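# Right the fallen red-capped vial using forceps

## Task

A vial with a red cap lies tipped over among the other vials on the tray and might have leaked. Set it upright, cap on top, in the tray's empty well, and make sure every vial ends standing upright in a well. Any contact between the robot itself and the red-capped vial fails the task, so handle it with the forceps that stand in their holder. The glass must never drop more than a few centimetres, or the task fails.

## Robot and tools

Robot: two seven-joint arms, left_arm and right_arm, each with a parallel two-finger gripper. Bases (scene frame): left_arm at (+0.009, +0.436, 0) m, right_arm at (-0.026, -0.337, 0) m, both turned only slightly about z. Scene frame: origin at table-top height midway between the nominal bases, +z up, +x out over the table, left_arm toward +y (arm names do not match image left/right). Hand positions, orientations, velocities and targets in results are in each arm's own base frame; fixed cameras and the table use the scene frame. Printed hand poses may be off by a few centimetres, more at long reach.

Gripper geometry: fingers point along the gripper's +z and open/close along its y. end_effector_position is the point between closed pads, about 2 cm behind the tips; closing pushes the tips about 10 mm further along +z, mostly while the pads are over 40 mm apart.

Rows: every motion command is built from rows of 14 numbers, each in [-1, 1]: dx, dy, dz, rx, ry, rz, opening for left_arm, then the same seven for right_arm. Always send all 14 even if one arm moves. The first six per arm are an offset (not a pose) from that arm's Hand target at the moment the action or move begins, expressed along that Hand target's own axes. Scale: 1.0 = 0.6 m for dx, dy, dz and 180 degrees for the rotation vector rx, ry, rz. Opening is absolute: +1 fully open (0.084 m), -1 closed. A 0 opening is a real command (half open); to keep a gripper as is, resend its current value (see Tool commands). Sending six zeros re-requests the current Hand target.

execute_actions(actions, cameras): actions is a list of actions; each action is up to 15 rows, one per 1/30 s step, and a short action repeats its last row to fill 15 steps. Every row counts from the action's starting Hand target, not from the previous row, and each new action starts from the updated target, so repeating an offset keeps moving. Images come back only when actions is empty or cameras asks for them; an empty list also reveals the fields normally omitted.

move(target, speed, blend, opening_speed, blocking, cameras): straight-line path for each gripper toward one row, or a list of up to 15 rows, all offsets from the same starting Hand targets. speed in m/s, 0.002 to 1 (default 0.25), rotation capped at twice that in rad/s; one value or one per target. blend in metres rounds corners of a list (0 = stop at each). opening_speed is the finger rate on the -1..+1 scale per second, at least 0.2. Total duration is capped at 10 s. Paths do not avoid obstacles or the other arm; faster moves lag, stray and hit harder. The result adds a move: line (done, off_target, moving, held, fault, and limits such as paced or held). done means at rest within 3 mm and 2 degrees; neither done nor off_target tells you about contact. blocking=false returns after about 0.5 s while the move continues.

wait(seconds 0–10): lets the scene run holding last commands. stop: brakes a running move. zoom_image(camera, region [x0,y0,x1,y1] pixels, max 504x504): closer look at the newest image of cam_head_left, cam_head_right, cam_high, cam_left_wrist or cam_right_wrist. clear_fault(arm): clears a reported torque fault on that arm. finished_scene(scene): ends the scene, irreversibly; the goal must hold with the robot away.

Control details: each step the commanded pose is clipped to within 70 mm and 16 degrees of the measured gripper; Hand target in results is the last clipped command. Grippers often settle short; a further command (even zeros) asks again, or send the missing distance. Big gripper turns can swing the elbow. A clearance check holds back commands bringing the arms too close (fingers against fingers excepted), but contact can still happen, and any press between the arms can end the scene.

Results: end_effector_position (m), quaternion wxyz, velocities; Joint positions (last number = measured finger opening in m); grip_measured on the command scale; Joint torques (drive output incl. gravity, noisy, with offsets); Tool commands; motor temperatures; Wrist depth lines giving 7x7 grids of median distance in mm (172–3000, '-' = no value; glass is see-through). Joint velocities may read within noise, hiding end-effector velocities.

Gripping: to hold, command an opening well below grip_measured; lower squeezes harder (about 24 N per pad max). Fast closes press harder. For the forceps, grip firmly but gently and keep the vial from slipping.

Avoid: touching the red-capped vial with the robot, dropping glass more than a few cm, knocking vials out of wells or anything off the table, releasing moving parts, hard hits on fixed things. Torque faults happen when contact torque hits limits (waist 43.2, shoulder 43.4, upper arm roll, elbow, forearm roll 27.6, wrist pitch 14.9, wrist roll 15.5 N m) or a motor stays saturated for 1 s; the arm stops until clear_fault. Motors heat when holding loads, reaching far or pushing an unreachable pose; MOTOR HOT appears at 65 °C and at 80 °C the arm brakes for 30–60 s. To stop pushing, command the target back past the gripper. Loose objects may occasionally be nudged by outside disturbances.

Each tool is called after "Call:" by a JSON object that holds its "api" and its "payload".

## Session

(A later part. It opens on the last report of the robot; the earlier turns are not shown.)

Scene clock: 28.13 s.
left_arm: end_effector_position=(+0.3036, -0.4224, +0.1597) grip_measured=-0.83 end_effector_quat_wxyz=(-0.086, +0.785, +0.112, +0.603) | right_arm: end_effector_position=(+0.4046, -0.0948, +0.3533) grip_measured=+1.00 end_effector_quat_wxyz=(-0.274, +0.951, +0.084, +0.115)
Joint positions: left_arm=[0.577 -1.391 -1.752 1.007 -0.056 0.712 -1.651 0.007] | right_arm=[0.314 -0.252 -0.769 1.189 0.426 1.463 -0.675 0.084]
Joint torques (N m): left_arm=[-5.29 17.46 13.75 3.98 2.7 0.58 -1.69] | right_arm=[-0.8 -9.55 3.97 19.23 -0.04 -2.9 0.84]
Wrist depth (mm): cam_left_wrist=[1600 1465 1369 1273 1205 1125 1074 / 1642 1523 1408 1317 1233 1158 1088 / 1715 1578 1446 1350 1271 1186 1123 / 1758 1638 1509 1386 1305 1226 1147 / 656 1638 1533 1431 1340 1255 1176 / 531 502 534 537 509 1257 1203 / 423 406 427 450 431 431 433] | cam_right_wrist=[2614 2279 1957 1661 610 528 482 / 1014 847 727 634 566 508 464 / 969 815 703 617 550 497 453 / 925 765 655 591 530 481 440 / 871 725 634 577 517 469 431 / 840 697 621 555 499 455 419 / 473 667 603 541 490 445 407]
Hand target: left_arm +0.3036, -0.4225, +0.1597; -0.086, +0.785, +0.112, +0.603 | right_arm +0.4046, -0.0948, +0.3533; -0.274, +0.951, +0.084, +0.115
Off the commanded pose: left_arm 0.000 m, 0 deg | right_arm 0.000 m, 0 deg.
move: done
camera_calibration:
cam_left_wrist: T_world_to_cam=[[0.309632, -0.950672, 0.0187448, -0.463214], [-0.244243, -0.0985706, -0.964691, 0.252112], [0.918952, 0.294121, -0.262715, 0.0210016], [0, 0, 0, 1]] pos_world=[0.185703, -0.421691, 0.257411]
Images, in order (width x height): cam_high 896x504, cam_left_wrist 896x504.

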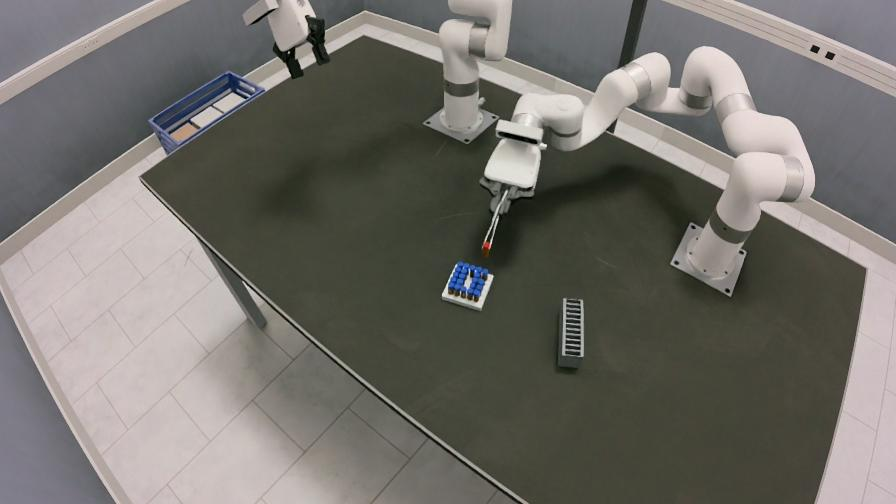

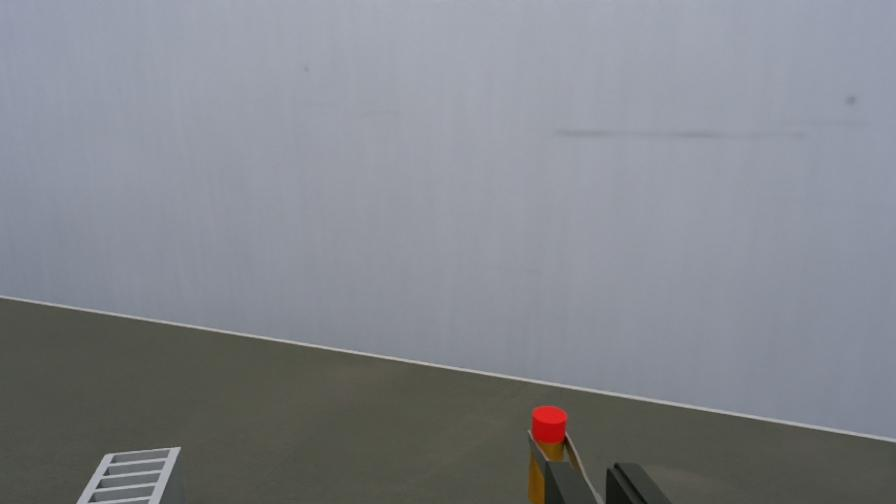

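Call:
{"api": "move", "payload": {"target": [-0.0885,0,0.0237,0,0,0,-0.92,0,0,0,0,0,0,1], "speed": 0.12, "cameras": ["cam_left_wrist","cam_high"]}}

Call:
{"api": "zoom_image", "payload": {"camera": "cam_left_wrist", "region": [440, 344, 600, 504]}}

Call:
{"api": "zoom_image", "payload": {"camera": "cam_high", "region": [440, 250, 500, 310]}}

Scene clock: 29.20 s.
left_arm: end_effector_position=(+0.3036, -0.4225, +0.1048) grip_measured=-0.83 end_effector_quat_wxyz=(-0.086, +0.785, +0.112, +0.603) | right_arm: end_effector_position=(+0.4046, -0.0948, +0.3533) grip_measured=+1.00 end_effector_quat_wxyz=(-0.274, +0.951, +0.084, +0.115)
Joint positions: left_arm=[0.612 -1.457 -1.853 1.038 -0.093 0.691 -1.73 0.007] | right_arm=[0.314 -0.252 -0.769 1.189 0.426 1.463 -0.675 0.084]
Joint torques (N m): left_arm=[4.93 18.42 13.67 2.85 -3.07 -0.96 -1.65] | right_arm=[-0.52 -9.67 4.2 19.28 -0.16 -2.95 0.81]
Wrist depth (mm): cam_left_wrist=[1604 1471 1366 1271 1194 1125 1067 / 1642 1533 1422 1302 1226 1164 1094 / 1715 1574 1462 1348 1271 1190 1123 / 1728 1619 1490 1388 1307 1224 1147 / 559 520 565 570 1297 1239 1176 / 323 395 421 424 424 402 428 / 258 324 336 355 269 339 341] | cam_right_wrist=[2595 2279 1940 1665 610 529 484 / 1014 848 726 635 566 510 463 / 970 815 702 617 549 496 453 / 921 765 656 593 531 482 440 / 874 738 636 577 519 470 430 / 826 665 622 555 501 456 419 / 802 541 606 540 491 447 407]
Hand target: left_arm +0.3036, -0.4225, +0.1048; -0.086, +0.785, +0.112, +0.603 | right_arm +0.4046, -0.0948, +0.3533; -0.274, +0.951, +0.084, +0.115
Off the commanded pose: left_arm 0.000 m, 0 deg | right_arm 0.000 m, 0 deg.
move: done
camera_calibration:
cam_left_wrist: T_world_to_cam=[[0.309544, -0.9507, 0.0187697, -0.462312], [-0.244252, -0.0985733, -0.964689, 0.199165], [0.91898, 0.294029, -0.262723, 0.00647382], [0, 0, 0, 1]] pos_world=[0.185803, -0.421791, 0.202511]
Images, in order (width x height): cam_high 896x504, cam_left_wrist 896x504.

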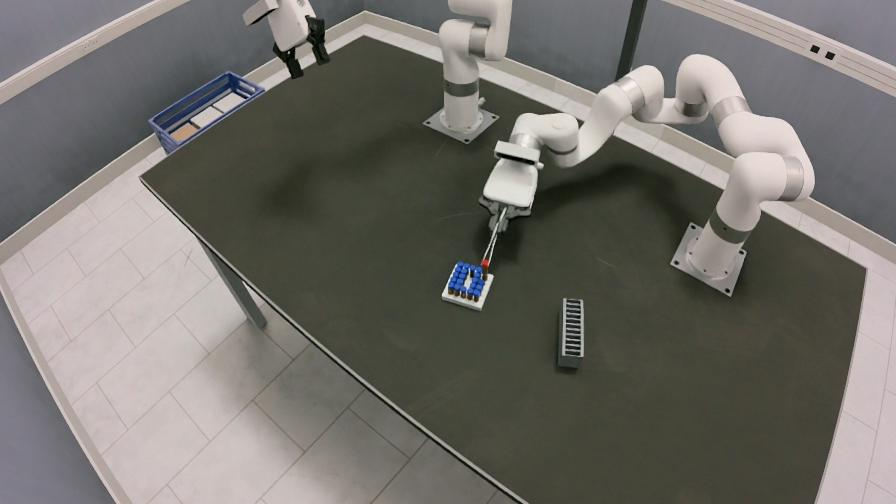

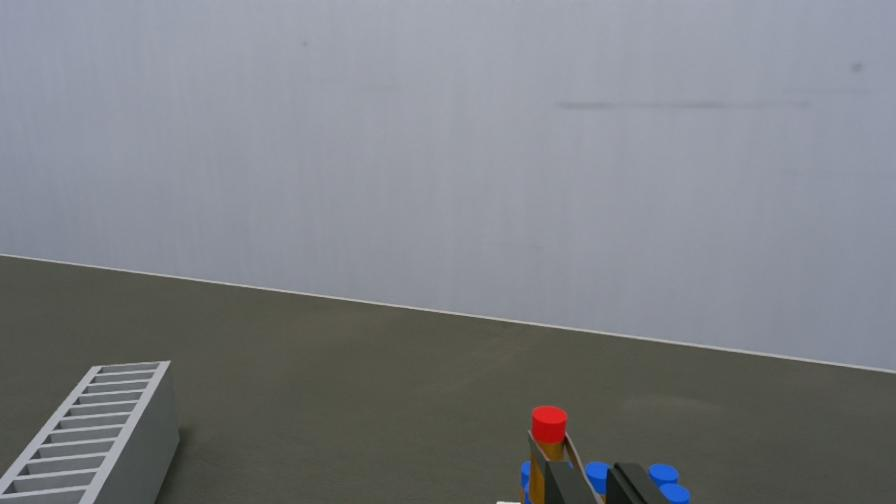

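Scaled by 3.150 from the camera's 896x504 image, which has a finer 1280x720 frame.

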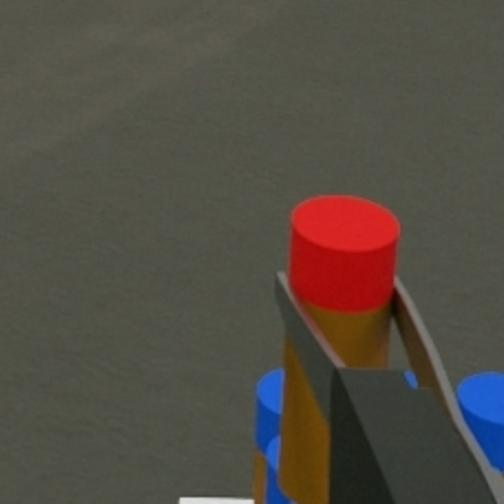

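Scaled by 8.400 from the camera's 896x504 image, which has a finer 1280x720 frame.

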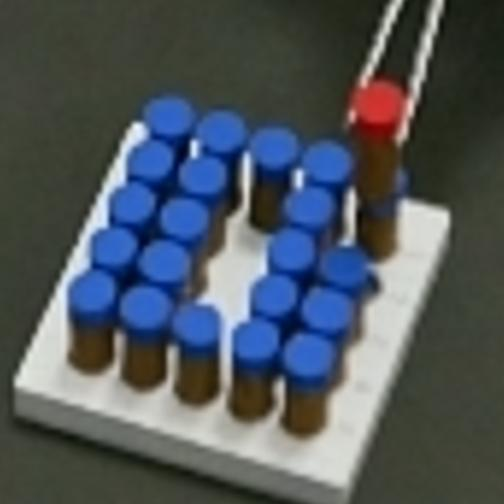

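Call:
{"api": "zoom_image", "payload": {"camera": "cam_high", "region": [472, 255, 496, 285]}}

Call:
{"api": "move", "payload": {"target": [-0.0322,0,0.0086,0,0,0,-0.92,0,0,0,0,0,0,1], "speed": 0.08, "cameras": ["cam_left_wrist","cam_high"]}}

Call:
{"api": "zoom_image", "payload": {"camera": "cam_left_wrist", "region": [460, 384, 580, 504]}}

Call:
{"api": "zoom_image", "payload": {"camera": "cam_high", "region": [468, 262, 492, 286]}}

Scaled by 16.800 from the camera's 896x504 image, which has a finer 1280x720 frame.

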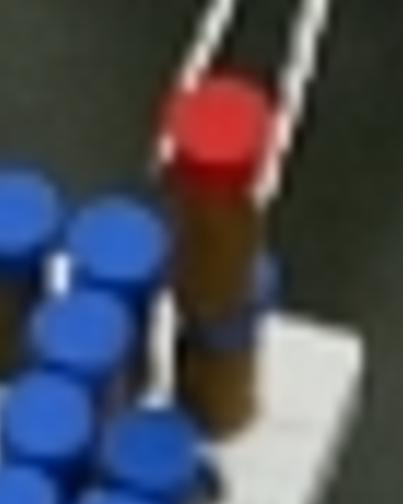

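Scene clock: 30.77 s.
left_arm: end_effector_position=(+0.3036, -0.4225, +0.0848) grip_measured=-0.83 end_effector_quat_wxyz=(-0.086, +0.785, +0.112, +0.603) | right_arm: end_effector_position=(+0.4046, -0.0948, +0.3533) grip_measured=+1.00 end_effector_quat_wxyz=(-0.274, +0.951, +0.084, +0.115)
Joint positions: left_arm=[0.626 -1.483 -1.887 1.056 -0.106 0.685 -1.758 0.007] | right_arm=[0.314 -0.252 -0.769 1.189 0.426 1.463 -0.675 0.084]
Joint torques (N m): left_arm=[5.28 18.51 13.64 2.49 -3.21 -0.92 -1.7] | right_arm=[-0.19 -9.75 4.29 19.11 -0.14 -2.95 0.8]
Wrist depth (mm): cam_left_wrist=[1600 1468 1369 1266 1196 1126 1069 / 1649 1529 1402 1315 1230 1157 1093 / 1745 1585 1465 1348 1264 1196 1119 / 679 1596 1490 1402 1300 1220 1143 / 507 469 510 512 477 1211 1155 / 266 356 358 381 383 384 386 / 234 301 303 321 247 291 307] | cam_right_wrist=[2575 2286 1924 1661 611 529 482 / 1017 848 728 636 566 508 463 / 970 810 700 616 551 497 454 / 927 765 655 593 530 481 440 / 874 739 637 576 519 469 431 / 823 679 622 554 500 456 418 / 798 536 604 540 490 446 407]
Hand target: left_arm +0.3036, -0.4225, +0.0848; -0.086, +0.785, +0.112, +0.603 | right_arm +0.4046, -0.0948, +0.3533; -0.274, +0.951, +0.084, +0.115
Off the commanded pose: left_arm 0.000 m, 0 deg | right_arm 0.000 m, 0 deg.
move: done
camera_calibration:
cam_left_wrist: T_world_to_cam=[[0.309632, -0.950672, 0.0187448, -0.461937], [-0.244243, -0.0985706, -0.964691, 0.179871], [0.918952, 0.294121, -0.262715, 0.00126171], [0, 0, 0, 1]] pos_world=[0.185803, -0.421791, 0.182511]
Images, in order (width x height): cam_high 896x504, cam_left_wrist 896x504.

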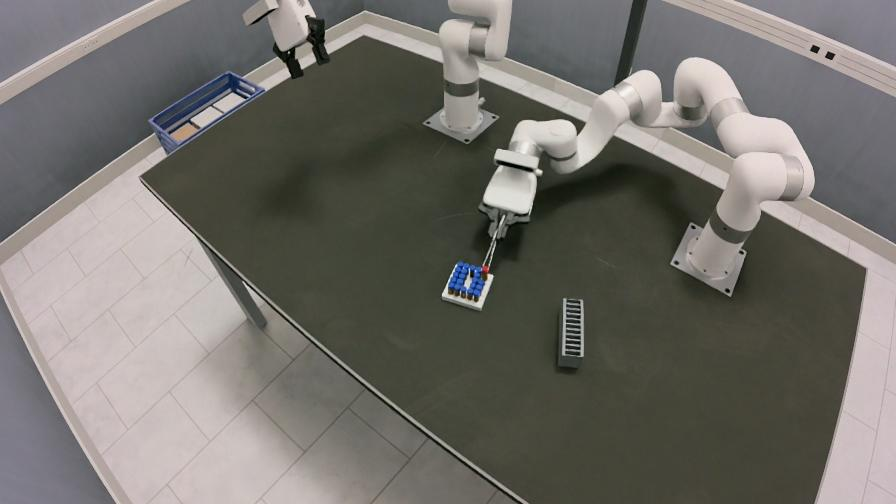

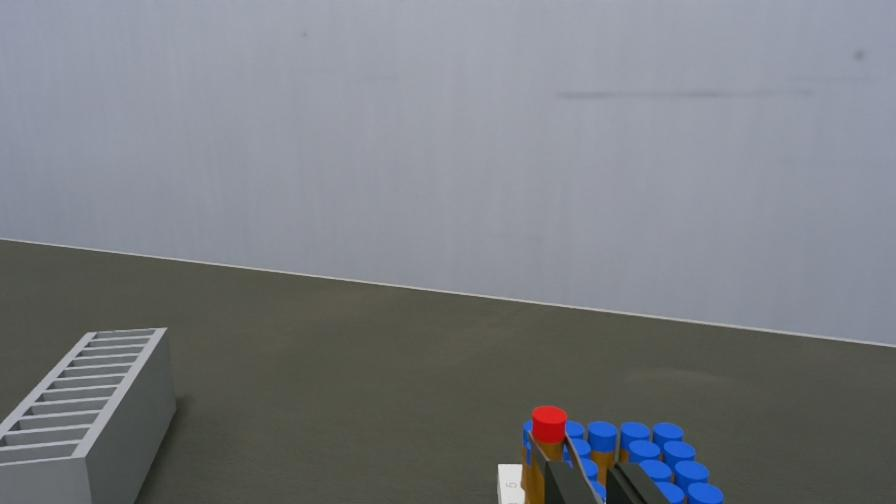

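Scaled by 4.200 from the camera's 896x504 image, which has a finer 1280x720 frame.

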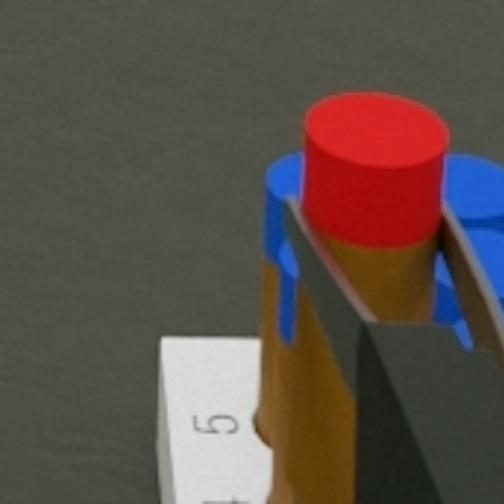

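Scaled by 21.000 from the camera's 896x504 image, which has a finer 1280x720 frame.

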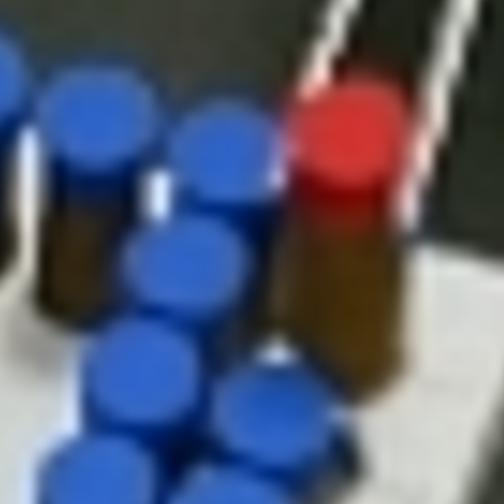

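Call:
{"api": "wait", "payload": {"seconds": 0, "cameras": ["cam_head_left","cam_head_right","cam_high","cam_left_wrist"]}}

Call:
{"api": "zoom_image", "payload": {"camera": "cam_head_left", "region": [415, 275, 465, 320]}}

Call:
{"api": "zoom_image", "payload": {"camera": "cam_head_right", "region": [425, 275, 475, 320]}}

Call:
{"api": "zoom_image", "payload": {"camera": "cam_high", "region": [440, 255, 500, 315]}}

Call:
{"api": "zoom_image", "payload": {"camera": "cam_left_wrist", "region": [480, 384, 740, 504]}}

Scene clock: 31.40 s.
left_arm: end_effector_position=(+0.3036, -0.4225, +0.0848) grip_measured=-0.83 end_effector_quat_wxyz=(-0.086, +0.785, +0.112, +0.603) | right_arm: end_effector_position=(+0.4046, -0.0948, +0.3533) grip_measured=+1.00 end_effector_quat_wxyz=(-0.274, +0.951, +0.084, +0.115)
Joint positions: left_arm=[0.626 -1.483 -1.887 1.056 -0.106 0.685 -1.758 0.007] | right_arm=[0.314 -0.252 -0.769 1.189 0.426 1.463 -0.675 0.084]
Joint torques (N m): left_arm=[5.22 18.38 13.73 2.52 -3.15 -0.8 -1.63] | right_arm=[-0.46 -9.62 4.35 18.99 -0.29 -2.88 0.86]
Wrist depth (mm): cam_left_wrist=[1593 1477 1364 1269 1196 1132 1071 / 1649 1523 1414 1310 1233 1162 1091 / 1719 1582 1452 1353 1262 1188 1117 / 678 1582 1503 1386 1297 1222 1149 / 504 469 510 511 476 1207 1158 / 265 355 357 381 383 384 386 / 234 302 303 320 247 291 306] | cam_right_wrist=[2634 2302 1935 1645 610 528 483 / 1019 845 723 636 565 509 464 / 972 813 703 618 550 497 453 / 927 760 654 592 531 480 440 / 869 736 638 577 518 470 431 / 822 679 624 552 502 457 419 / 797 535 606 538 490 446 407]
Hand target: left_arm +0.3036, -0.4225, +0.0848; -0.086, +0.785, +0.112, +0.603 | right_arm +0.4046, -0.0948, +0.3533; -0.274, +0.951, +0.084, +0.115
Tool commands: left_gripper/opening=-0.92 right_gripper/opening=+1.0
Off the commanded pose: left_arm 0.000 m, 0 deg | right_arm 0.000 m, 0 deg.
camera_calibration:
cam_left_wrist: T_world_to_cam=[[0.309632, -0.950672, 0.0187448, -0.461935], [-0.244243, -0.0985706, -0.964691, 0.179775], [0.918952, 0.294121, -0.262715, 0.00123544], [0, 0, 0, 1]] pos_world=[0.185803, -0.421791, 0.182411]
Images, in order (width x height): cam_head_left 896x504, cam_head_right 896x504, cam_high 896x504, cam_left_wrist 896x504.

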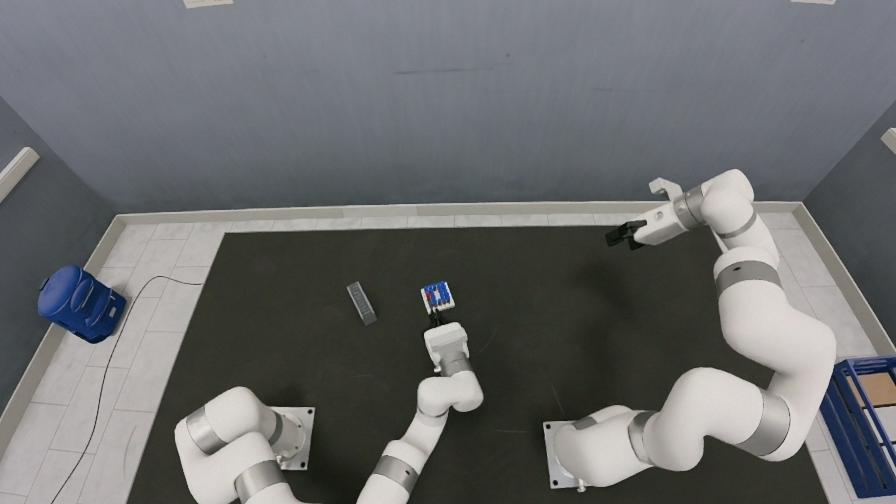

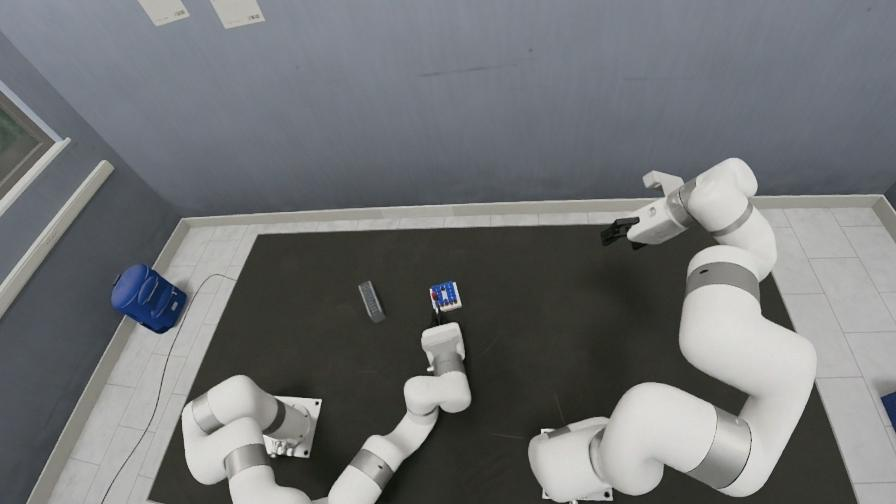

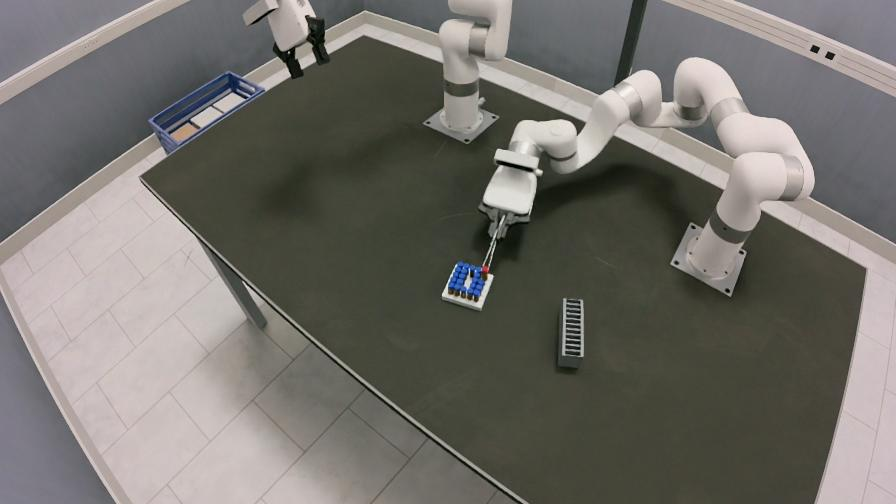

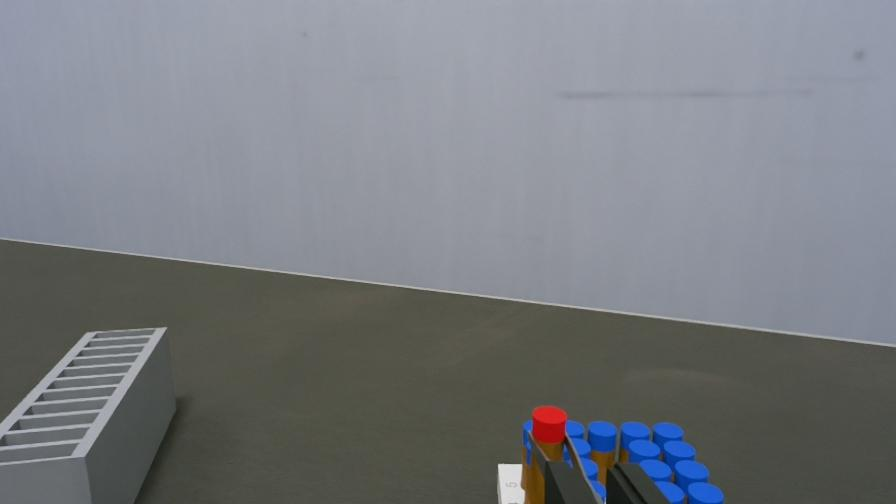

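Scaled by 10.080 from the camera's 896x504 image, which has a finer 1280x720 frame.

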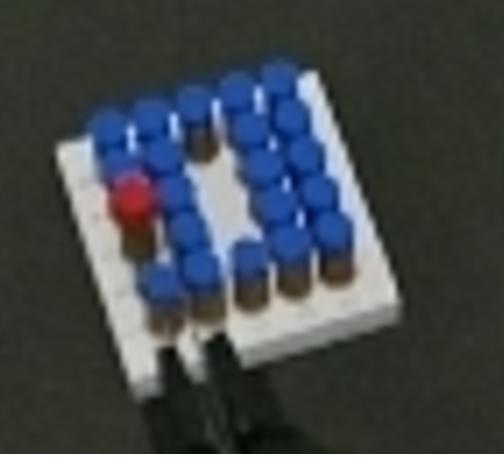

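Scaled by 10.080 from the camera's 896x504 image, which has a finer 1280x720 frame.

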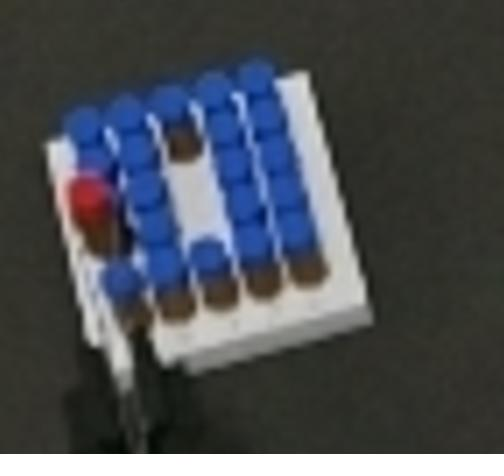

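Scaled by 8.400 from the camera's 896x504 image, which has a finer 1280x720 frame.

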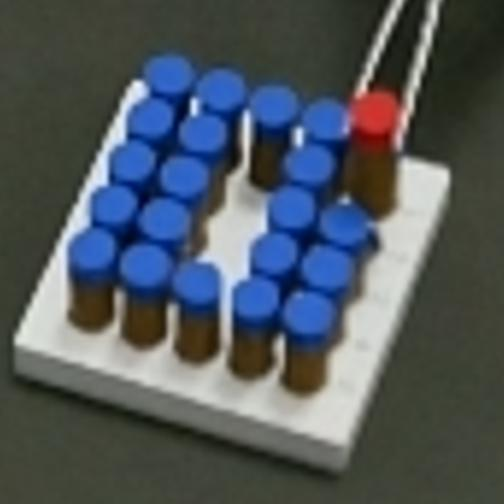

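Scaled by 1.938 from the camera's 896x504 image, which has a finer 1280x720 frame.

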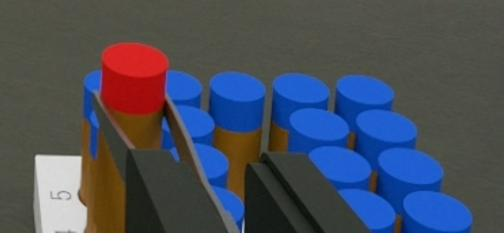

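Call:
{"api": "move", "payload": {"target": [-0.008,0.0085,0.0022,0.00805,0,-0.00216,-0.92,0,0,0,0,0,0,1], "speed": 0.05, "cameras": ["cam_head_left","cam_head_right","cam_high","cam_left_wrist"]}}

Call:
{"api": "zoom_image", "payload": {"camera": "cam_head_left", "region": [415, 275, 455, 315]}}

Call:
{"api": "zoom_image", "payload": {"camera": "cam_head_right", "region": [425, 275, 465, 315]}}

Call:
{"api": "zoom_image", "payload": {"camera": "cam_high", "region": [463, 260, 493, 290]}}

Call:
{"api": "zoom_image", "payload": {"camera": "cam_left_wrist", "region": [490, 384, 740, 504]}}

Scene clock: 33.10 s.
left_arm: end_effector_position=(+0.3051, -0.4274, +0.0798) grip_measured=-0.83 end_effector_quat_wxyz=(-0.094, +0.784, +0.122, +0.602) | right_arm: end_effector_position=(+0.4046, -0.0948, +0.3533) grip_measured=+1.00 end_effector_quat_wxyz=(-0.274, +0.951, +0.084, +0.115)
Joint positions: left_arm=[0.656 -1.493 -1.893 1.108 -0.109 0.73 -1.767 0.007] | right_arm=[0.314 -0.252 -0.769 1.189 0.426 1.463 -0.675 0.084]
Joint torques (N m): left_arm=[4.78 19.69 13.68 2.49 -3.01 0.8 -1.61] | right_arm=[-0.33 -9.59 4.41 19.05 -0.09 -2.84 0.77]
Wrist depth (mm): cam_left_wrist=[1634 1499 1386 1278 1196 1126 1063 / 1706 1553 1431 1315 1239 1157 1086 / 1776 1626 1490 1358 1273 1186 1110 / 661 1596 1496 1402 1302 1211 1139 / 493 455 497 500 462 503 1136 / 266 345 348 371 372 373 375 / 233 293 294 311 238 283 298] | cam_right_wrist=[2585 2294 1951 1657 609 528 482 / 1020 847 726 636 568 510 463 / 969 811 702 617 549 497 452 / 924 761 655 593 532 482 439 / 871 734 634 575 516 470 431 / 821 673 624 555 501 455 419 / 792 540 605 539 490 446 407]
Hand target: left_arm +0.3051, -0.4274, +0.0798; -0.094, +0.784, +0.122, +0.602 | right_arm +0.4046, -0.0948, +0.3533; -0.274, +0.951, +0.084, +0.115
Off the commanded pose: left_arm 0.000 m, 0 deg | right_arm 0.000 m, 0 deg.
move: done
camera_calibration:
cam_left_wrist: T_world_to_cam=[[0.334378, -0.942253, 0.018733, -0.470892], [-0.241596, -0.104914, -0.964689, 0.171407], [0.910946, 0.318045, -0.262725, 0.0126941], [0, 0, 0, 1]] pos_world=[0.187304, -0.429754, 0.177511]
Images, in order (width x height): cam_head_left 896x504, cam_head_right 896x504, cam_high 896x504, cam_left_wrist 896x504.

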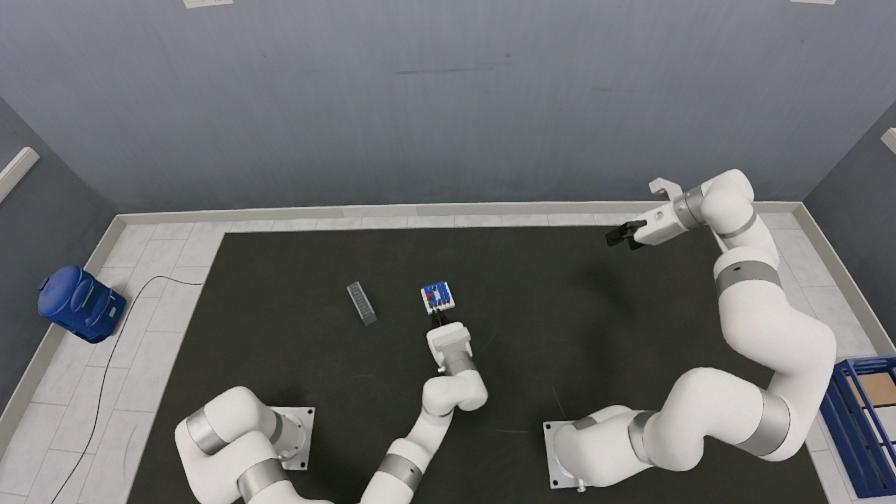

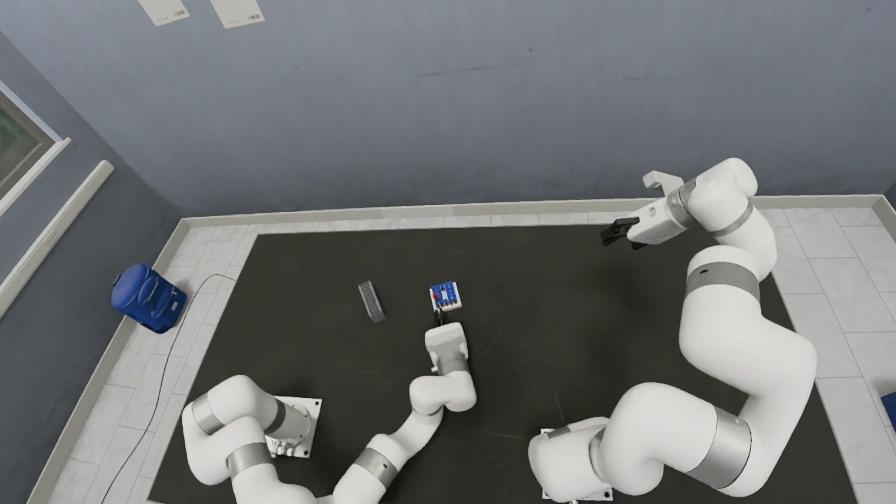

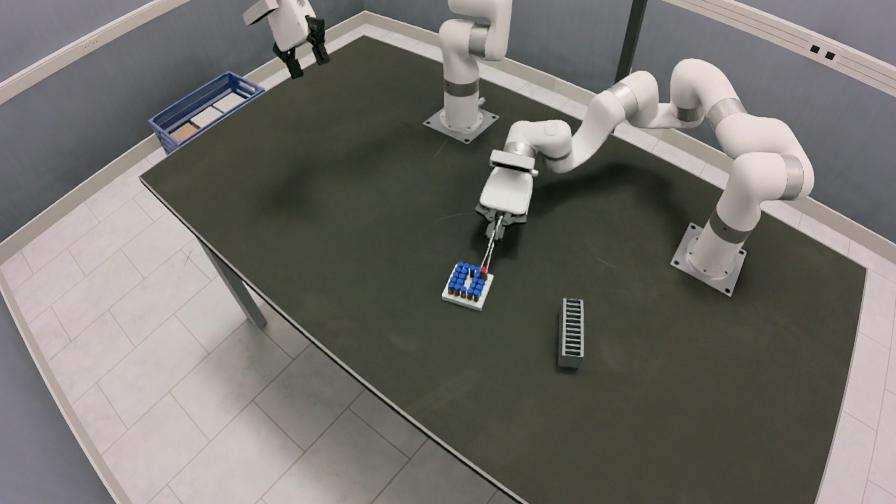

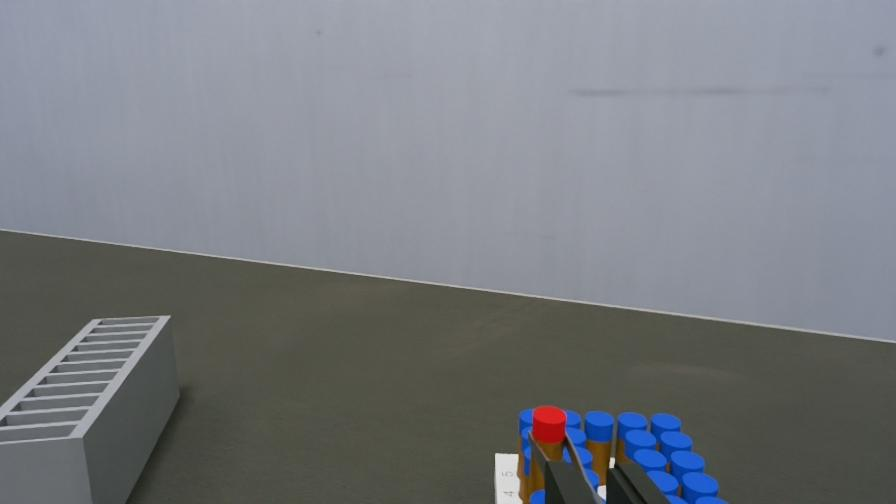

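Scaled by 12.600 from the camera's 896x504 image, which has a finer 1280x720 frame.

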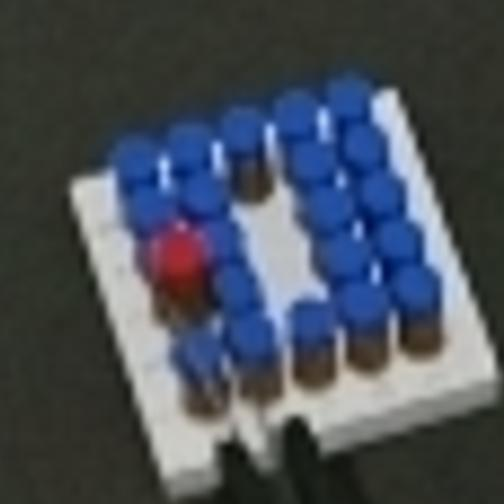

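Scaled by 12.600 from the camera's 896x504 image, which has a finer 1280x720 frame.

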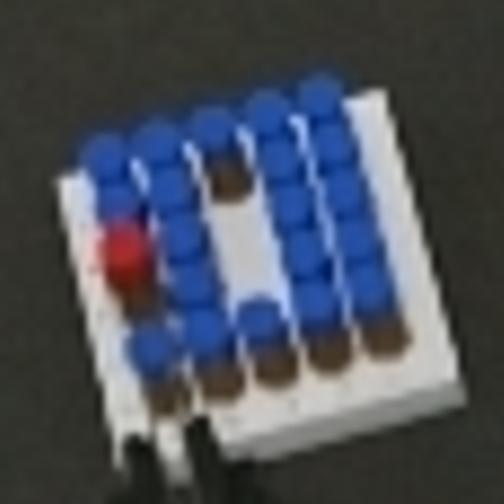

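Scaled by 16.800 from the camera's 896x504 image, which has a finer 1280x720 frame.

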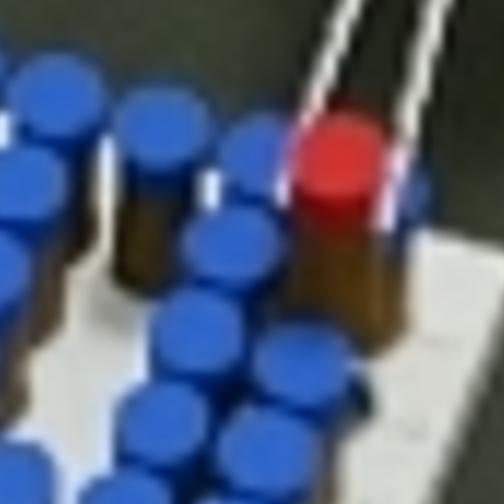

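Scaled by 2.016 from the camera's 896x504 image, which has a finer 1280x720 frame.

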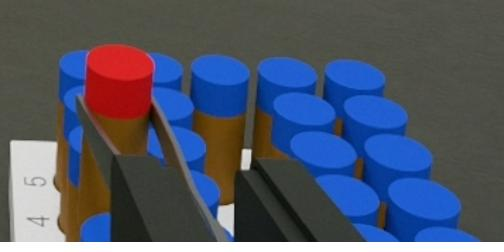

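Call:
{"api": "move", "payload": {"target": [-0.0236,0,0.0079,0,0,0,-0.92,0,0,0,0,0,0,1], "speed": 0.04, "cameras": ["cam_high","cam_left_wrist","cam_head_left"]}}

Call:
{"api": "zoom_image", "payload": {"camera": "cam_high", "region": [468, 265, 492, 289]}}

Call:
{"api": "zoom_image", "payload": {"camera": "cam_left_wrist", "region": [490, 364, 640, 504]}}

Call:
{"api": "zoom_image", "payload": {"camera": "cam_head_left", "region": [415, 275, 455, 315]}}

Scene clock: 34.77 s.
left_arm: end_effector_position=(+0.3060, -0.4271, +0.0649) grip_measured=-0.83 end_effector_quat_wxyz=(-0.094, +0.784, +0.122, +0.602) | right_arm: end_effector_position=(+0.4046, -0.0948, +0.3533) grip_measured=+1.00 end_effector_quat_wxyz=(-0.274, +0.951, +0.084, +0.115)
Joint positions: left_arm=[0.668 -1.514 -1.917 1.123 -0.119 0.725 -1.787 0.007] | right_arm=[0.314 -0.252 -0.769 1.189 0.426 1.463 -0.675 0.084]
Joint torques (N m): left_arm=[4.98 19.88 13.66 2.38 -2.92 -0.88 -1.64] | right_arm=[-0.34 -9.35 4.23 18.76 0.02 -2.89 0.86]
Wrist depth (mm): cam_left_wrist=[1634 1509 1383 1285 1201 1126 1063 / 1694 1546 1431 1310 1230 1151 1089 / 1767 1622 1483 1361 1260 1196 1108 / 605 609 1468 1377 1302 1215 1134 / 316 417 454 456 458 426 465 / 245 317 338 340 253 323 323 / 233 269 270 284 212 202 273] | cam_right_wrist=[2556 2317 1930 1649 610 530 482 / 1016 852 725 636 566 510 464 / 968 817 702 616 549 496 453 / 924 761 651 593 530 480 439 / 874 734 636 576 518 470 431 / 822 716 622 555 500 455 418 / 797 542 605 542 491 446 407]
Hand target: left_arm +0.3060, -0.4271, +0.0649; -0.094, +0.784, +0.122, +0.602 | right_arm +0.4046, -0.0948, +0.3533; -0.274, +0.951, +0.084, +0.115
Off the commanded pose: left_arm 0.000 m, 0 deg | right_arm 0.000 m, 0 deg.
move: done
camera_calibration:
cam_left_wrist: T_world_to_cam=[[0.334378, -0.942253, 0.018733, -0.470598], [-0.241596, -0.104914, -0.964689, 0.157258], [0.910946, 0.318045, -0.262725, 0.00795531], [0, 0, 0, 1]] pos_world=[0.188104, -0.429454, 0.162611]
Images, in order (width x height): cam_head_left 896x504, cam_high 896x504, cam_left_wrist 896x504.

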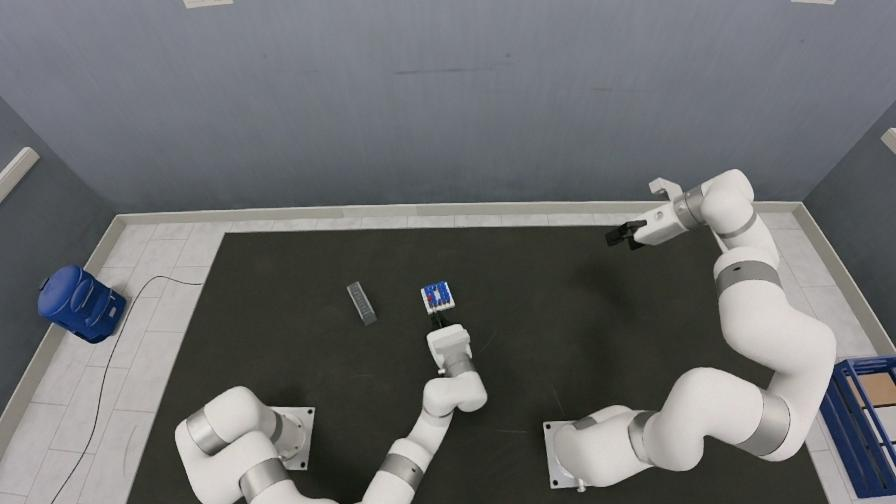

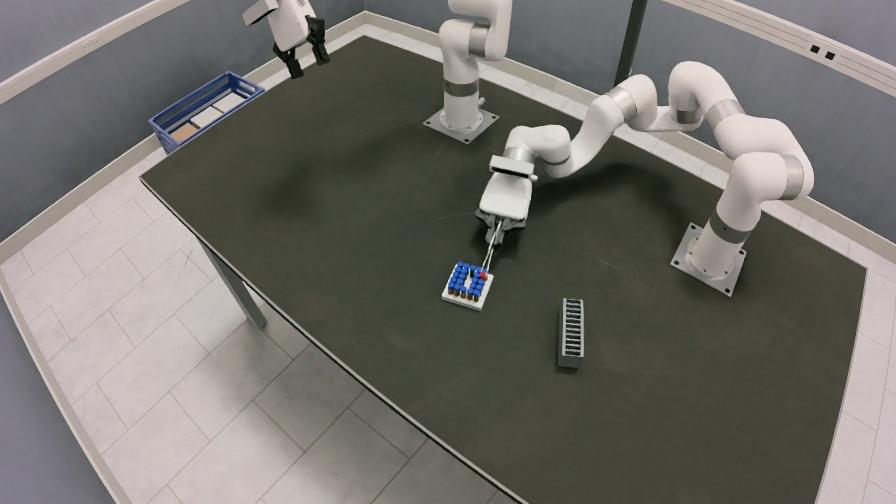

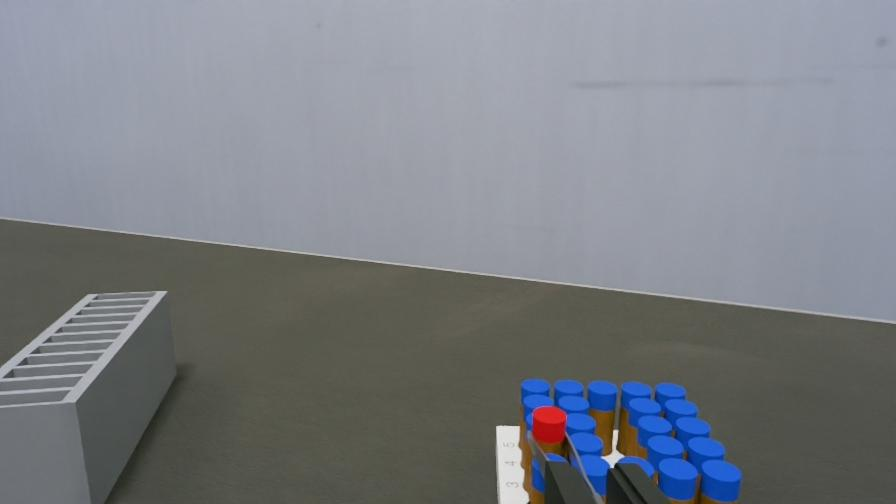

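Scaled by 21.000 from the camera's 896x504 image, which has a finer 1280x720 frame.

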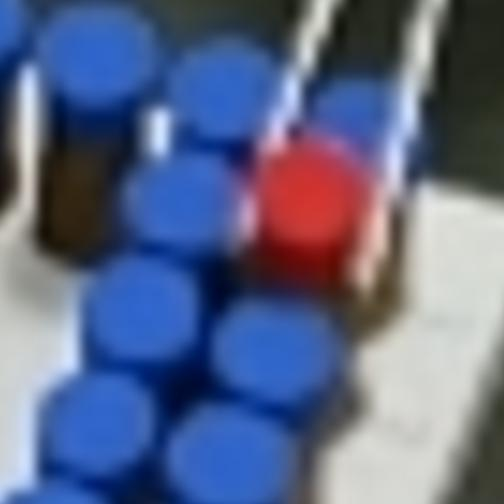

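Scaled by 3.360 from the camera's 896x504 image, which has a finer 1280x720 frame.

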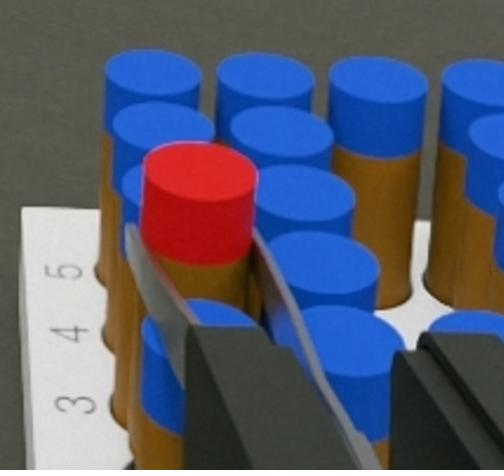

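Scaled by 12.600 from the camera's 896x504 image, which has a finer 1280x720 frame.

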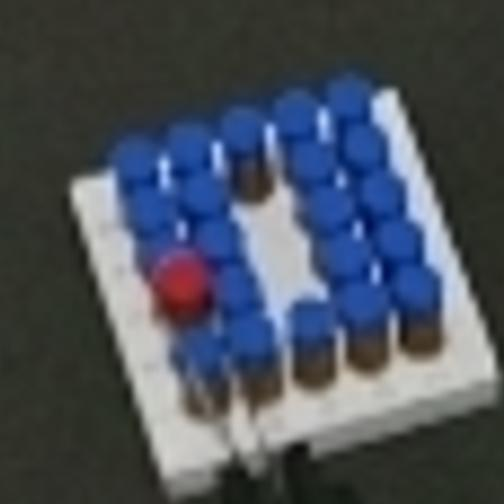

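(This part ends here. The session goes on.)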